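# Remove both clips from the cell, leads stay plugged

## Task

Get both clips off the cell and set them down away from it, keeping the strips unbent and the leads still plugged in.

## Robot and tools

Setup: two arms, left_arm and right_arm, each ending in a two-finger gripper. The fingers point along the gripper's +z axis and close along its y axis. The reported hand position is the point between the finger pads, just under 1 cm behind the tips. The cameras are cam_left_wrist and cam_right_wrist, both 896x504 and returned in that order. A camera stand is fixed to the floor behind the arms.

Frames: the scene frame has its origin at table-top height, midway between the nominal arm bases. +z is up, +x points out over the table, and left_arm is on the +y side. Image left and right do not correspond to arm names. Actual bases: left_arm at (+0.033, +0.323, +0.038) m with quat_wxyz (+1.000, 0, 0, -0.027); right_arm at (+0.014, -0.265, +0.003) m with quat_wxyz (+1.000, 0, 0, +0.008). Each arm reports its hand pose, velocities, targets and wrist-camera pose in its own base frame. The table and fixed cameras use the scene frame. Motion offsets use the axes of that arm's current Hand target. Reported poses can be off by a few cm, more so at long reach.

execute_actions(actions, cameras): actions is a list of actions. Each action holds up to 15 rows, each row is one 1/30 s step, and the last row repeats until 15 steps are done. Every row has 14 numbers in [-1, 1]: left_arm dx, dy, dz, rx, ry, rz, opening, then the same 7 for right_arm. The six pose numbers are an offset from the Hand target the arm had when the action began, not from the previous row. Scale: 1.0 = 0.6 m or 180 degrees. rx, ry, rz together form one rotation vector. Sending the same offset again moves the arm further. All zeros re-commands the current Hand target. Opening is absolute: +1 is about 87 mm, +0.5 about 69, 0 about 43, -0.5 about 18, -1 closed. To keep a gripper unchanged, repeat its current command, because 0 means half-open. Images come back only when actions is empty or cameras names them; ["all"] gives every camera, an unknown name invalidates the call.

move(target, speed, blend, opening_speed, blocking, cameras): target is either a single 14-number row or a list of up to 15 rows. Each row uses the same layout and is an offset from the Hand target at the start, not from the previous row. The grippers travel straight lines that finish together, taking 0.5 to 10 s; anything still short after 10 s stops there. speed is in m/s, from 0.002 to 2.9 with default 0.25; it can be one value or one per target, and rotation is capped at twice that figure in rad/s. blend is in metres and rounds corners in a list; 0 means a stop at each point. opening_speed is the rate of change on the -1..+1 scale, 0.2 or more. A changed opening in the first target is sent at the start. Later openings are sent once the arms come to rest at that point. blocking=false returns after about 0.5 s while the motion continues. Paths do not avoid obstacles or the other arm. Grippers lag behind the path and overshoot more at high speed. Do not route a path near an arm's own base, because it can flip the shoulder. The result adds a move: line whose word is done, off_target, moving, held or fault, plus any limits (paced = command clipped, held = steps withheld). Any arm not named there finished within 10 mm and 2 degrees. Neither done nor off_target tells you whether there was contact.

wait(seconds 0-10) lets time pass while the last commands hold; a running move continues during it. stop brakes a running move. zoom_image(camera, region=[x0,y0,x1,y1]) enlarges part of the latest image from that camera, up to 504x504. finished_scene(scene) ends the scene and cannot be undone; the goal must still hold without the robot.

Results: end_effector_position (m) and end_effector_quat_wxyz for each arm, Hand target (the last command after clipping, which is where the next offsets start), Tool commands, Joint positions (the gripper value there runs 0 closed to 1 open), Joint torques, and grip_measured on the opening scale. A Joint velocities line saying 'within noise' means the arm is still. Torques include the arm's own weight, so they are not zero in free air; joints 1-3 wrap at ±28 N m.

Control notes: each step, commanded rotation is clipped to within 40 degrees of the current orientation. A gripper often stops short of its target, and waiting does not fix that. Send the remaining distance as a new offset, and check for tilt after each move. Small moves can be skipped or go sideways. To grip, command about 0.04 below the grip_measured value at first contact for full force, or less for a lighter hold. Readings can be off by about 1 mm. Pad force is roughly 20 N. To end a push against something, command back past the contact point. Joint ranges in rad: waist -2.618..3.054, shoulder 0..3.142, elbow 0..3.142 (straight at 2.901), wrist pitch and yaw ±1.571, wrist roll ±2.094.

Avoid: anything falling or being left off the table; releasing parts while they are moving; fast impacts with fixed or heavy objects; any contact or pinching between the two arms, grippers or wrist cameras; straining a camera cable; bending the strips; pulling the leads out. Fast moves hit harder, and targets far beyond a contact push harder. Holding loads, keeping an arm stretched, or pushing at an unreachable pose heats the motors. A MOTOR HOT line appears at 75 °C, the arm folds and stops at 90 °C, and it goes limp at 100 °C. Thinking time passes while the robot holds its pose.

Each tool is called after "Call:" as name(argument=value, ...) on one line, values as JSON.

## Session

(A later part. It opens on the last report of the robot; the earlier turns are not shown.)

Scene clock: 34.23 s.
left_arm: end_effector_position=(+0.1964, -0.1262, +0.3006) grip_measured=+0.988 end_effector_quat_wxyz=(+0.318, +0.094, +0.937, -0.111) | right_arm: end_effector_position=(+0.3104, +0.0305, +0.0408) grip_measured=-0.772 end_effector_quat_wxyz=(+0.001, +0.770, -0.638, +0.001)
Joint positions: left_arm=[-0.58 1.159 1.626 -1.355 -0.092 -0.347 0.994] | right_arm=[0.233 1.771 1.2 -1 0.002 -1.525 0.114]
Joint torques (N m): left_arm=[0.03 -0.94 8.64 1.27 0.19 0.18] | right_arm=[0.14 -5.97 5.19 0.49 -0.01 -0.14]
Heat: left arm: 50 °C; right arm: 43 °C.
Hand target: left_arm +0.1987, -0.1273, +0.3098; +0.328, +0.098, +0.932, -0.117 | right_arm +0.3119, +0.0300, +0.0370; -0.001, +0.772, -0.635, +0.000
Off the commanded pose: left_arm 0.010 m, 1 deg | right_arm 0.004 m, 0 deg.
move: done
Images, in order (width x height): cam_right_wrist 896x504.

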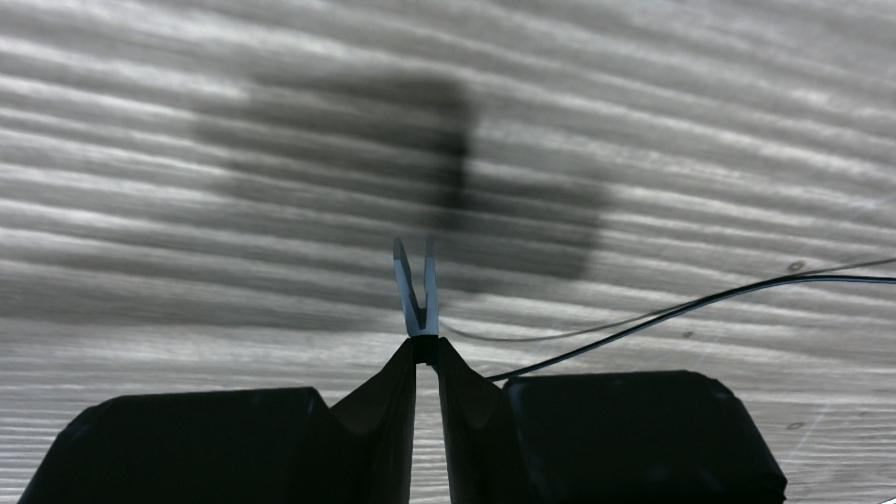

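Call:
move(target=[0,0,0,0,0,0,1,0,0,0.043,0,0,0,-0.8], cameras=["all"], speed=0.04)

Scene clock: 35.53 s.
left_arm: end_effector_position=(+0.1964, -0.1262, +0.3006) grip_measured=+0.988 end_effector_quat_wxyz=(+0.318, +0.094, +0.937, -0.111) | right_arm: end_effector_position=(+0.3108, +0.0306, +0.0163) grip_measured=-0.772 end_effector_quat_wxyz=(-0.001, +0.770, -0.638, +0.002)
Joint positions: left_arm=[-0.58 1.159 1.626 -1.355 -0.092 -0.347 0.994] | right_arm=[0.233 1.804 1.136 -0.899 0.002 -1.525 0.114]
Joint torques (N m): left_arm=[0.05 -0.95 8.59 1.27 0.19 0.18] | right_arm=[0.2 -5.75 5.12 0.53 -0.01 -0.07]
Heat: left arm: 50 °C; right arm: 42 °C.
Hand target: left_arm +0.1987, -0.1273, +0.3098; +0.328, +0.098, +0.932, -0.117 | right_arm +0.3118, +0.0300, +0.0112; +0.000, +0.772, -0.635, +0.000
Off the commanded pose: left_arm 0.010 m, 1 deg | right_arm 0.005 m, 0 deg.
move: done

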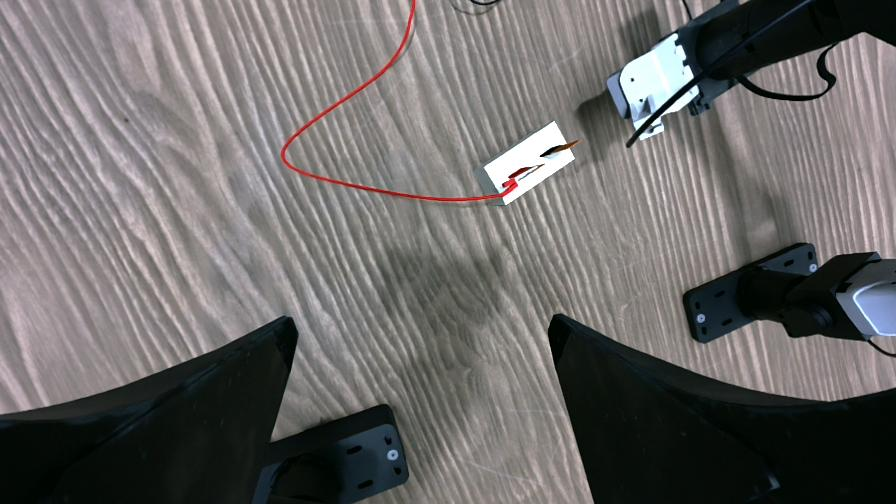

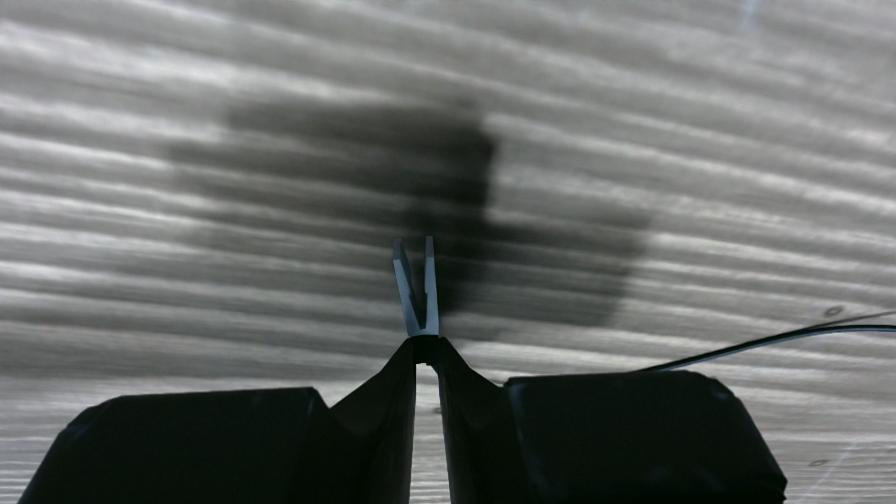

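Call:
move(target=[[0,0,0,0,0,0,1,0,0,0.014,0,0,0,-0.8],[0,0,0,0,0,0,1,0,0,0.022,0,0,0,-0.8]], cameras=["cam_right_wrist"], speed=0.03)

Scene clock: 36.87 s.
left_arm: end_effector_position=(+0.1964, -0.1262, +0.3006) grip_measured=+0.988 end_effector_quat_wxyz=(+0.318, +0.094, +0.937, -0.111) | right_arm: end_effector_position=(+0.3103, +0.0289, +0.0088) grip_measured=-0.772 end_effector_quat_wxyz=(+0.003, +0.770, -0.638, +0.005)
Joint positions: left_arm=[-0.58 1.159 1.626 -1.355 -0.092 -0.347 0.994] | right_arm=[0.233 1.816 1.116 -0.87 0.011 -1.526 0.114]
Joint torques (N m): left_arm=[0.03 -0.94 8.62 1.27 0.19 0.17] | right_arm=[0.28 -4.89 4.18 0.8 -0.09 -0.05]
Heat: left arm: 50 °C; right arm: 42 °C.
Hand target: left_arm +0.1987, -0.1273, +0.3098; +0.328, +0.098, +0.932, -0.117 | right_arm +0.3118, +0.0300, -0.0020; +0.000, +0.772, -0.635, +0.000
Off the commanded pose: left_arm 0.010 m, 1 deg | right_arm 0.011 m, 1 deg.
move: off_target (right_arm)
Images, in order (width x height): cam_right_wrist 896x504.

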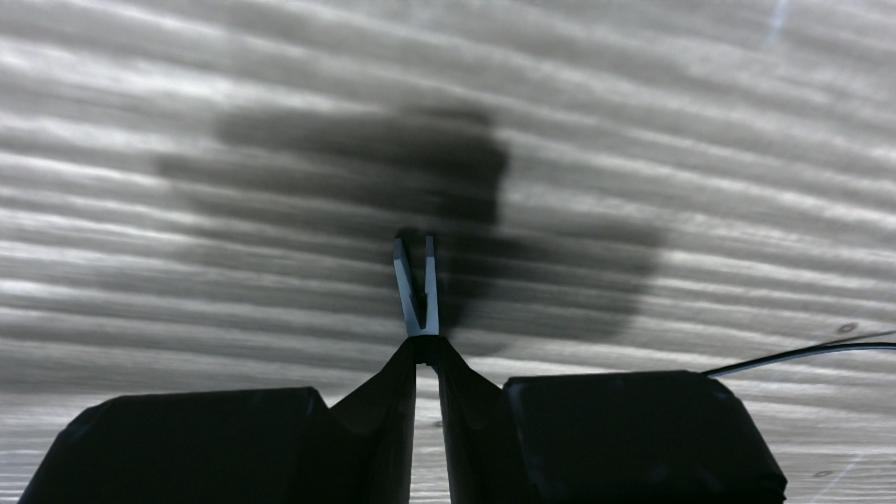

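Call:
move(target=[[0,0,0,0,0,0,1,0,0,-0.012,0,0,0,-0.8],[0,0,0,0,0,0,1,0,0,-0.012,0,0,0,-0.1],[0,0,0,0,0,0,1,0,0,-0.012,0,0,0,0.1],[0,0,0,0,0,0,1,0,0,-0.25,0,0,0,0],[0,0,0,0,0,0,1,0.2,0,-0.25,0,0,0,0]], cameras=["all"], opening_speed=0.8)

Call:
zoom_image(camera="cam_left_wrist", region=[450, 70, 700, 250])

Scene clock: 43.37 s.
left_arm: end_effector_position=(+0.1964, -0.1262, +0.3006) grip_measured=+0.988 end_effector_quat_wxyz=(+0.318, +0.094, +0.937, -0.111) | right_arm: end_effector_position=(+0.3309, -0.0878, +0.1454) grip_measured=+0.000 end_effector_quat_wxyz=(+0.003, +0.769, -0.639, +0.001)
Joint positions: left_arm=[-0.58 1.159 1.626 -1.355 -0.092 -0.347 0.994] | right_arm=[-0.141 1.784 1.635 -1.424 0.006 -1.897 0.5]
Joint torques (N m): left_arm=[0.03 -0.94 8.64 1.27 0.19 0.18] | right_arm=[0.39 -5.67 8.72 0.19 -0.03 -0.07]
Heat: left arm: 51 °C; right arm: 43 °C.
Hand target: left_arm +0.1987, -0.1273, +0.3098; +0.328, +0.098, +0.932, -0.117 | right_arm +0.3349, -0.0878, +0.1479; +0.000, +0.772, -0.635, +0.000
Off the commanded pose: left_arm 0.010 m, 1 deg | right_arm 0.005 m, 1 deg.
move: done; target 4's new opening was sent with right_arm's hand 0.012 m and 2 deg from that target

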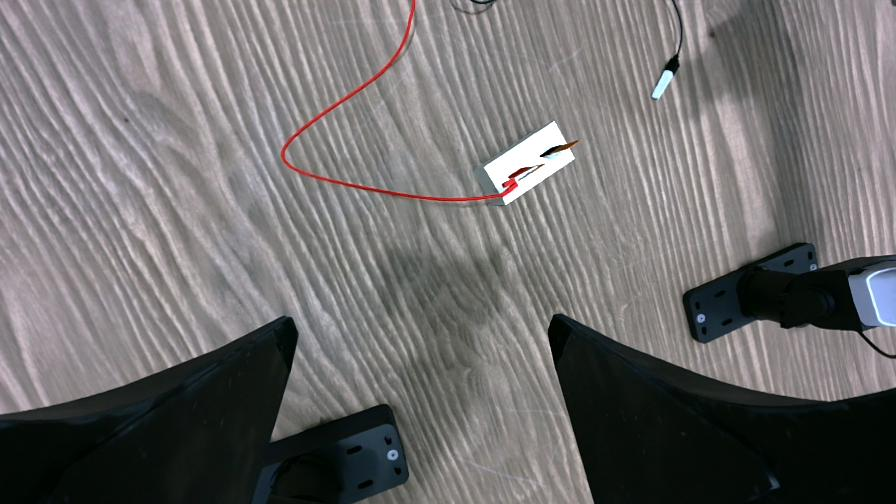

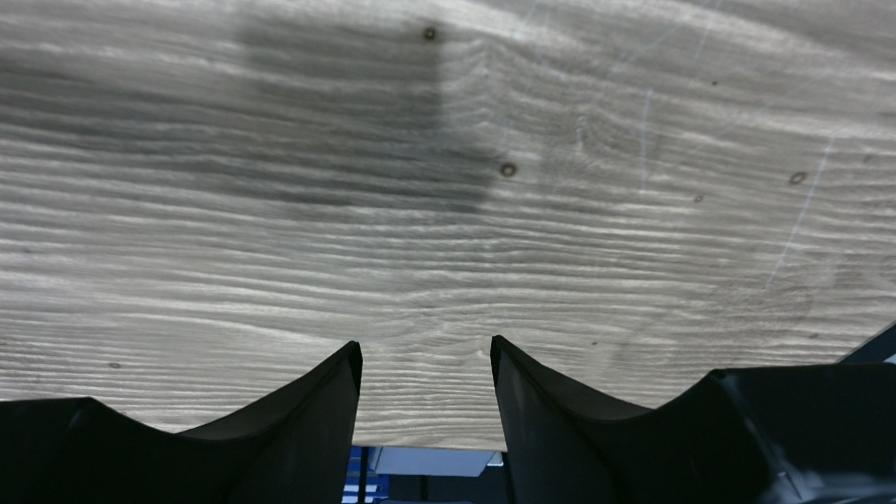

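Scaled by 2.016 from the camera's 896x504 image, which has a finer 1280x720 frame.

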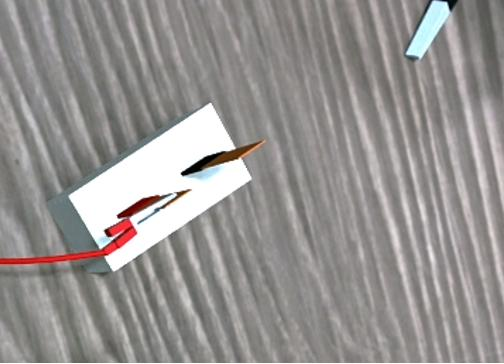

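Call:
move(target=[0.081,-0.075,0.266,0.075,0.226,0.34,0,0,0,0,0,0,0,0], cameras=["all"])

Scene clock: 47.13 s.
left_arm: end_effector_position=(+0.2382, -0.2056, +0.1598) grip_measured=+0.000 end_effector_quat_wxyz=(-0.011, +0.609, +0.793, -0.002) | right_arm: end_effector_position=(+0.3309, -0.0878, +0.1454) grip_measured=+0.000 end_effector_quat_wxyz=(+0.003, +0.770, -0.639, +0.001)
Joint positions: left_arm=[-0.776 1.908 1.851 -1.536 0.006 0.534 0.5] | right_arm=[-0.141 1.784 1.635 -1.424 0.006 -1.897 0.5]
Joint torques (N m): left_arm=[-0.76 -7.12 9.05 0.28 0.11 0.14] | right_arm=[0.38 -5.75 8.66 0.21 -0.06 -0.08]
Heat: left arm: 51 °C; right arm: 43 °C.
Hand target: left_arm +0.2440, -0.2100, +0.1649; +0.000, +0.616, +0.788, +0.001 | right_arm +0.3350, -0.0878, +0.1479; -0.001, +0.772, -0.635, +0.000
Off the commanded pose: left_arm 0.009 m, 2 deg | right_arm 0.005 m, 1 deg.
move: done

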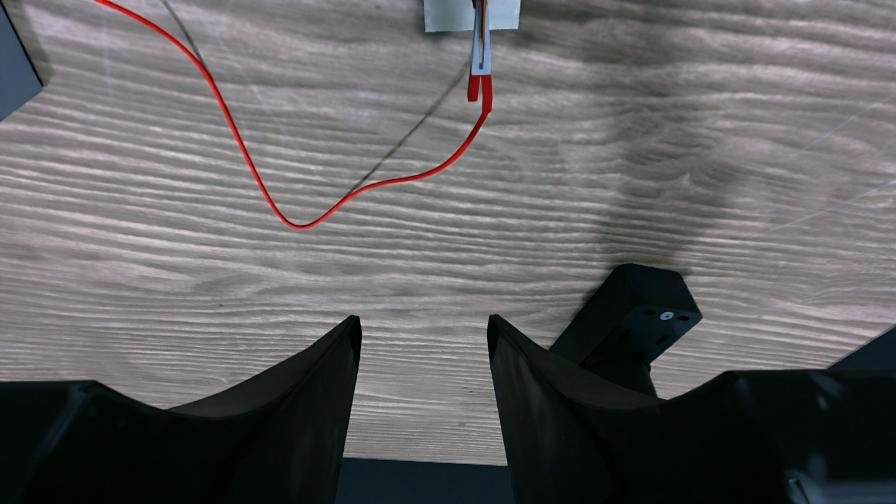

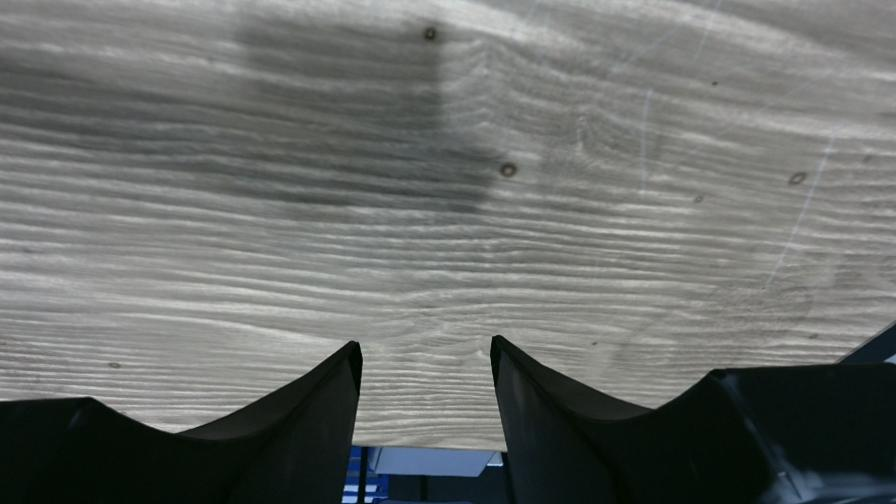

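Call:
move(target=[[0,-0.034,0,0,0,0,0,0,0,0,0,0,0,0],[-0.025,-0.034,0.11,0,0,0,0,0,0,0,0,0,0,0]], cameras=["cam_left_wrist"], speed=0.15)

Scene clock: 49.30 s.
left_arm: end_effector_position=(+0.2260, -0.2261, +0.1035) grip_measured=+0.000 end_effector_quat_wxyz=(-0.007, +0.619, +0.785, -0.001) | right_arm: end_effector_position=(+0.3309, -0.0878, +0.1454) grip_measured=+0.000 end_effector_quat_wxyz=(+0.003, +0.770, -0.639, +0.001)
Joint positions: left_arm=[-0.844 1.906 1.626 -1.303 0.005 0.49 0.5] | right_arm=[-0.141 1.784 1.635 -1.424 0.006 -1.897 0.5]
Joint torques (N m): left_arm=[-0.94 -7.72 5.12 0.57 0.14 -0.08] | right_arm=[0.21 -5.83 8.62 0.19 -0.07 -0.12]
Heat: left arm: 51 °C; right arm: 43 °C.
Hand target: left_arm +0.2278, -0.2295, +0.0989; +0.000, +0.616, +0.788, +0.001 | right_arm +0.3350, -0.0878, +0.1479; -0.001, +0.772, -0.635, +0.000
Off the commanded pose: left_arm 0.006 m, 1 deg | right_arm 0.005 m, 1 deg.
move: done
Images, in order (width x height): cam_left_wrist 896x504.

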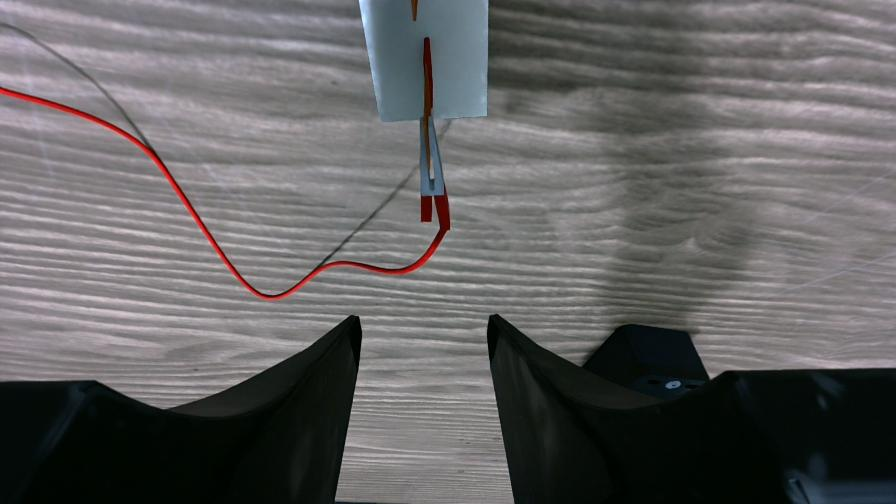

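Call:
move(target=[-0.033,-0.006,0.055,0,0,0,0,0,0,0,0,0,0,0], cameras=["cam_left_wrist"], speed=0.1)

Call:
zoom_image(camera="cam_left_wrist", region=[300, 180, 550, 430])

Scene clock: 50.50 s.
left_arm: end_effector_position=(+0.2271, -0.2462, +0.0720) grip_measured=+0.000 end_effector_quat_wxyz=(-0.005, +0.619, +0.785, -0.002) | right_arm: end_effector_position=(+0.3309, -0.0878, +0.1454) grip_measured=+0.000 end_effector_quat_wxyz=(+0.003, +0.770, -0.639, +0.001)
Joint positions: left_arm=[-0.878 1.977 1.598 -1.201 0.005 0.458 0.5] | right_arm=[-0.141 1.784 1.635 -1.424 0.006 -1.897 0.5]
Joint torques (N m): left_arm=[-0.8 -7.68 5.29 0.61 0.13 -0.04] | right_arm=[0.32 -5.85 8.66 0.15 -0.04 -0.08]
Heat: left arm: 51 °C; right arm: 43 °C.
Hand target: left_arm +0.2292, -0.2495, +0.0660; +0.000, +0.616, +0.788, +0.001 | right_arm +0.3350, -0.0878, +0.1479; -0.001, +0.772, -0.635, +0.000
Off the commanded pose: left_arm 0.007 m, 1 deg | right_arm 0.005 m, 1 deg.
move: done
Images, in order (width x height): cam_left_wrist 896x504.

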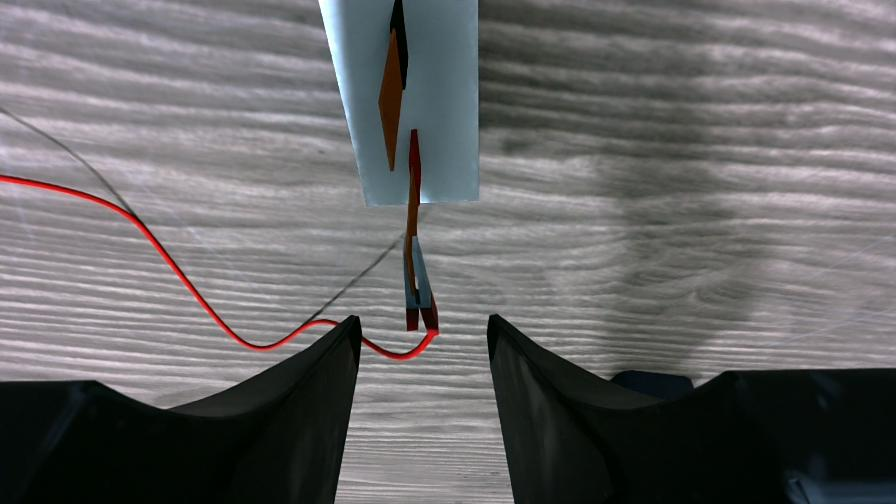

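Scaled by 2.016 from the camera's 896x504 image, which has a finer 1280x720 frame.

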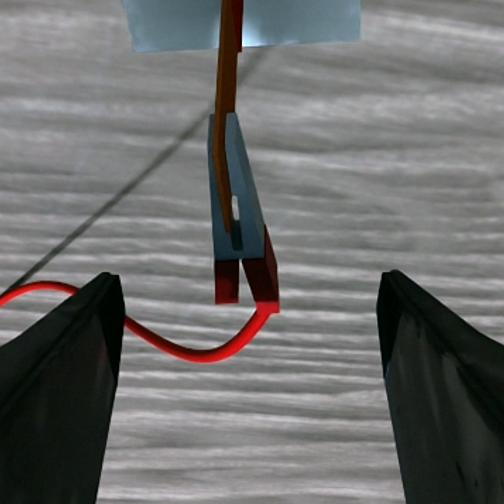

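Call:
move(target=[[-0.013,0.002,0.009,0,0,0,0,0,0,0,0,0,0,0],[-0.013,0.002,0.009,0,0,0,-0.7,0,0,0,0,0,0,0],[-0.013,0.002,0.009,0,0,0,-0.82,0,0,0,0,0,0,0]], cameras=["cam_left_wrist"], opening_speed=0.5)

Call:
zoom_image(camera="cam_left_wrist", region=[300, 180, 550, 430])

Scene clock: 54.17 s.
left_arm: end_effector_position=(+0.2265, -0.2477, +0.0621) grip_measured=-0.781 end_effector_quat_wxyz=(-0.015, +0.618, +0.786, +0.001) | right_arm: end_effector_position=(+0.3309, -0.0878, +0.1454) grip_measured=+0.000 end_effector_quat_wxyz=(+0.003, +0.770, -0.639, +0.001)
Joint positions: left_arm=[-0.882 2.007 1.598 -1.193 0.004 0.452 0.109] | right_arm=[-0.141 1.784 1.635 -1.424 0.006 -1.897 0.5]
Joint torques (N m): left_arm=[-1.02 -7.69 7.39 0.54 0.14 -0.08] | right_arm=[0.51 -5.74 8.54 0.17 -0.02 -0.09]
Heat: left arm: 51 °C; right arm: 43 °C.
Hand target: left_arm +0.2323, -0.2569, +0.0605; +0.000, +0.616, +0.788, +0.001 | right_arm +0.3350, -0.0878, +0.1479; -0.001, +0.772, -0.635, +0.000
Off the commanded pose: left_arm 0.011 m, 2 deg | right_arm 0.005 m, 1 deg.
move: off_target (left_arm); target 2's new opening was sent with left_arm's hand 0.011 m and 2 deg from that target; target 3's new opening was sent with left_arm's hand 0.011 m and 2 deg from that target
Images, in order (width x height): cam_left_wrist 896x504.

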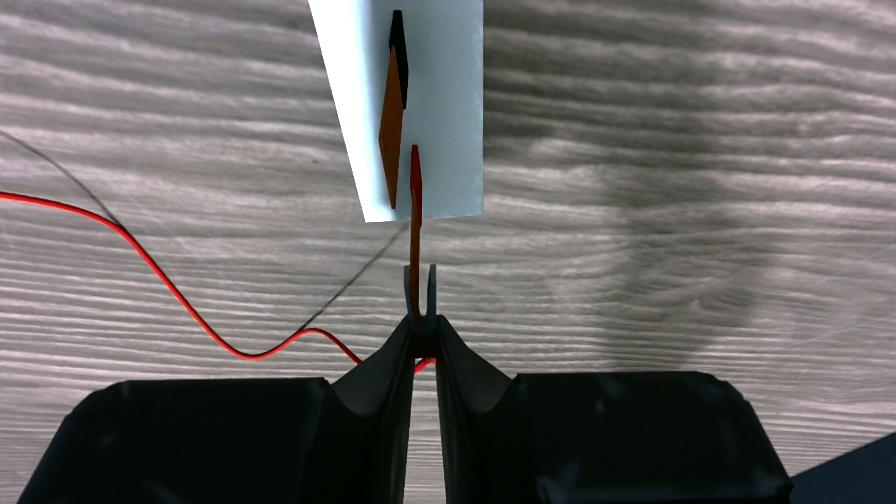

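Scaled by 2.016 from the camera's 896x504 image, which has a finer 1280x720 frame.

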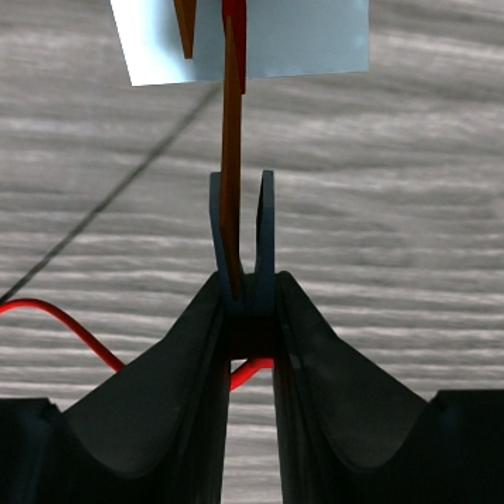

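Call:
move(target=[[0.1,0.004,0,0,0,0,-0.82,0,0,0,0,0,0,0],[0.2,0.13,-0.02,0,0,0,-0.82,0,0,0,0,0,0,0],[0.2,0.13,0.12,0,0,0,-0.82,0,0,0,0,0,0,0]], cameras=["all"], speed=0.07)

Scene clock: 59.27 s.
left_arm: end_effector_position=(+0.2754, -0.1214, -0.0059) grip_measured=-0.781 end_effector_quat_wxyz=(-0.004, +0.611, +0.791, -0.002) | right_arm: end_effector_position=(+0.3309, -0.0878, +0.1454) grip_measured=+0.000 end_effector_quat_wxyz=(+0.003, +0.770, -0.639, +0.001)
Joint positions: left_arm=[-0.514 1.912 1.181 -0.849 0.002 0.802 0.109] | right_arm=[-0.141 1.784 1.635 -1.424 0.006 -1.897 0.5]
Joint torques (N m): left_arm=[-0.25 -6.57 4.67 0.59 0.18 0.17] | right_arm=[0.36 -5.78 8.58 0.19 -0.02 -0.08]
Heat: left arm: 50 °C; right arm: 44 °C.
Hand target: left_arm +0.2789, -0.1215, -0.0113; +0.000, +0.616, +0.788, +0.001 | right_arm +0.3350, -0.0878, +0.1479; -0.001, +0.772, -0.635, +0.000
Off the commanded pose: left_arm 0.007 m, 1 deg | right_arm 0.005 m, 1 deg.
move: done

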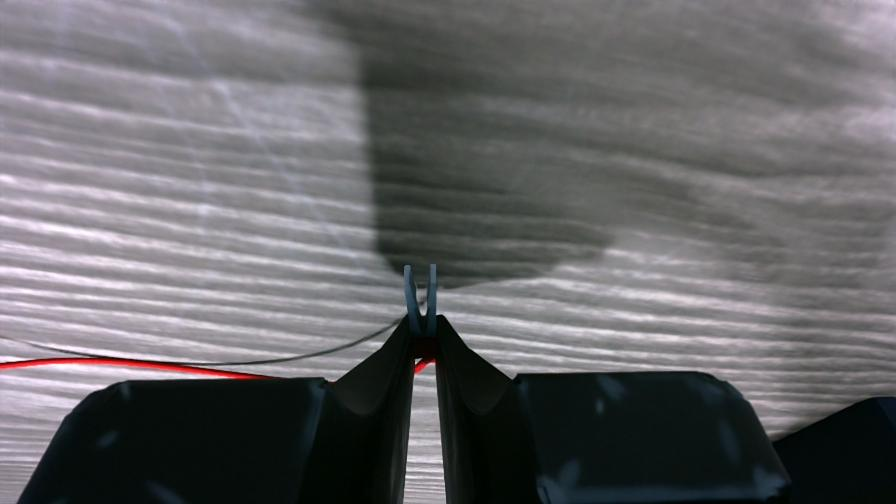

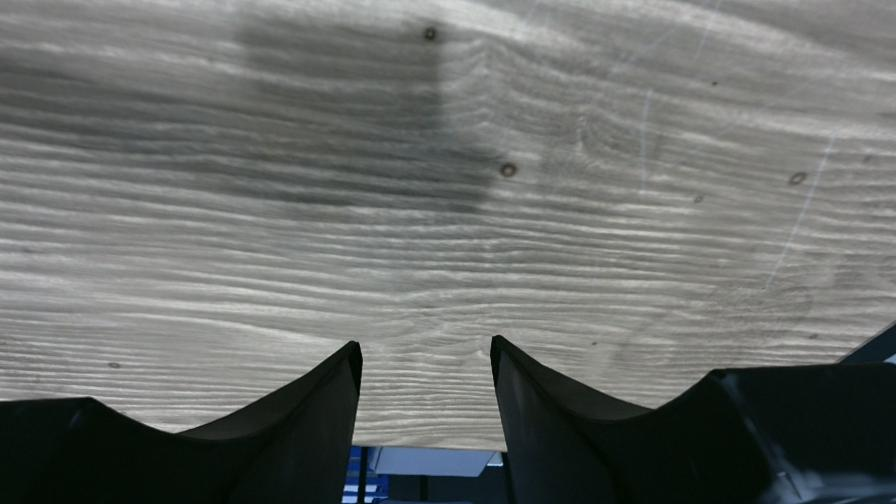

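Call:
move(target=[[0,0,0.048,0,0,0,-0.82,0,0,0,0,0,0,0],[0,0,0.042,0,0,0,-0.82,0,0,0,0,0,0,0],[0,0,0.042,0,0,0,-0.1,0,0,0,0,0,0,0],[0,0,0.042,0,0,0,0.1,0,0,0,0,0,0,0],[0,0,-0.22,0,0,0,0.1,0,0,0,0,0,0,0],[-0.03,0,-0.3,0,0,0,0.1,0,0,0,0,0,0,0]], cameras=["cam_left_wrist"], speed=[0.04,0.04,0.04,0.04,0.2,0.25], opening_speed=0.8)

Scene clock: 65.57 s.
left_arm: end_effector_position=(+0.2805, -0.1351, +0.1660) grip_measured=+0.100 end_effector_quat_wxyz=(-0.006, +0.620, +0.784, +0.003) | right_arm: end_effector_position=(+0.3309, -0.0878, +0.1454) grip_measured=+0.000 end_effector_quat_wxyz=(+0.003, +0.770, -0.639, +0.001)
Joint positions: left_arm=[-0.549 1.856 1.808 -1.534 -0.008 0.79 0.55] | right_arm=[-0.141 1.784 1.635 -1.424 0.006 -1.897 0.5]
Joint torques (N m): left_arm=[-0.57 -6.69 8.12 0.3 0.29 -0.09] | right_arm=[0.31 -5.72 8.65 0.2 -0.02 -0.1]
Heat: left arm: 49 °C; right arm: 44 °C.
Hand target: left_arm +0.2832, -0.1390, +0.1686; +0.000, +0.616, +0.788, +0.001 | right_arm +0.3350, -0.0878, +0.1479; -0.001, +0.772, -0.635, +0.000
Off the commanded pose: left_arm 0.005 m, 1 deg | right_arm 0.005 m, 1 deg.
move: done; target 3's new opening was sent with left_arm's hand 0.014 m and 1 deg from that target; target 4's new opening was sent with left_arm's hand 0.016 m and 3 deg from that target
Images, in order (width x height): cam_left_wrist 896x504.

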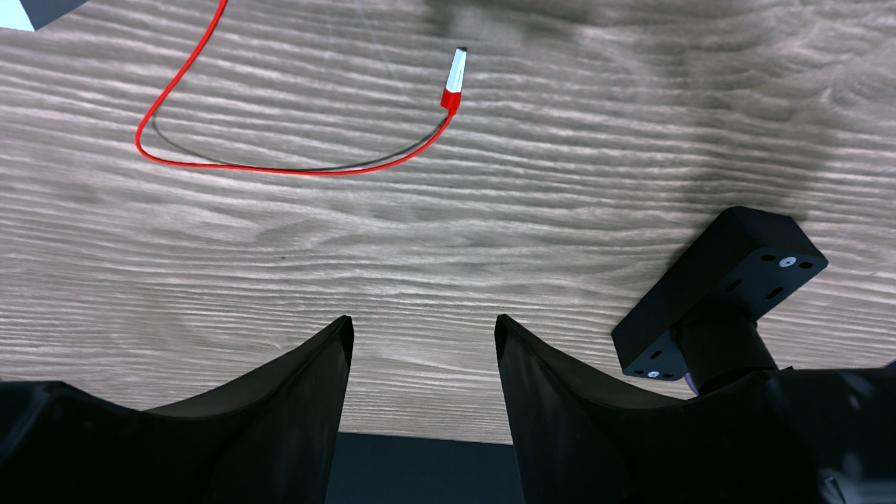

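Great.

Call:
finished_scene(scene=1)

The scene is finished: the task was done.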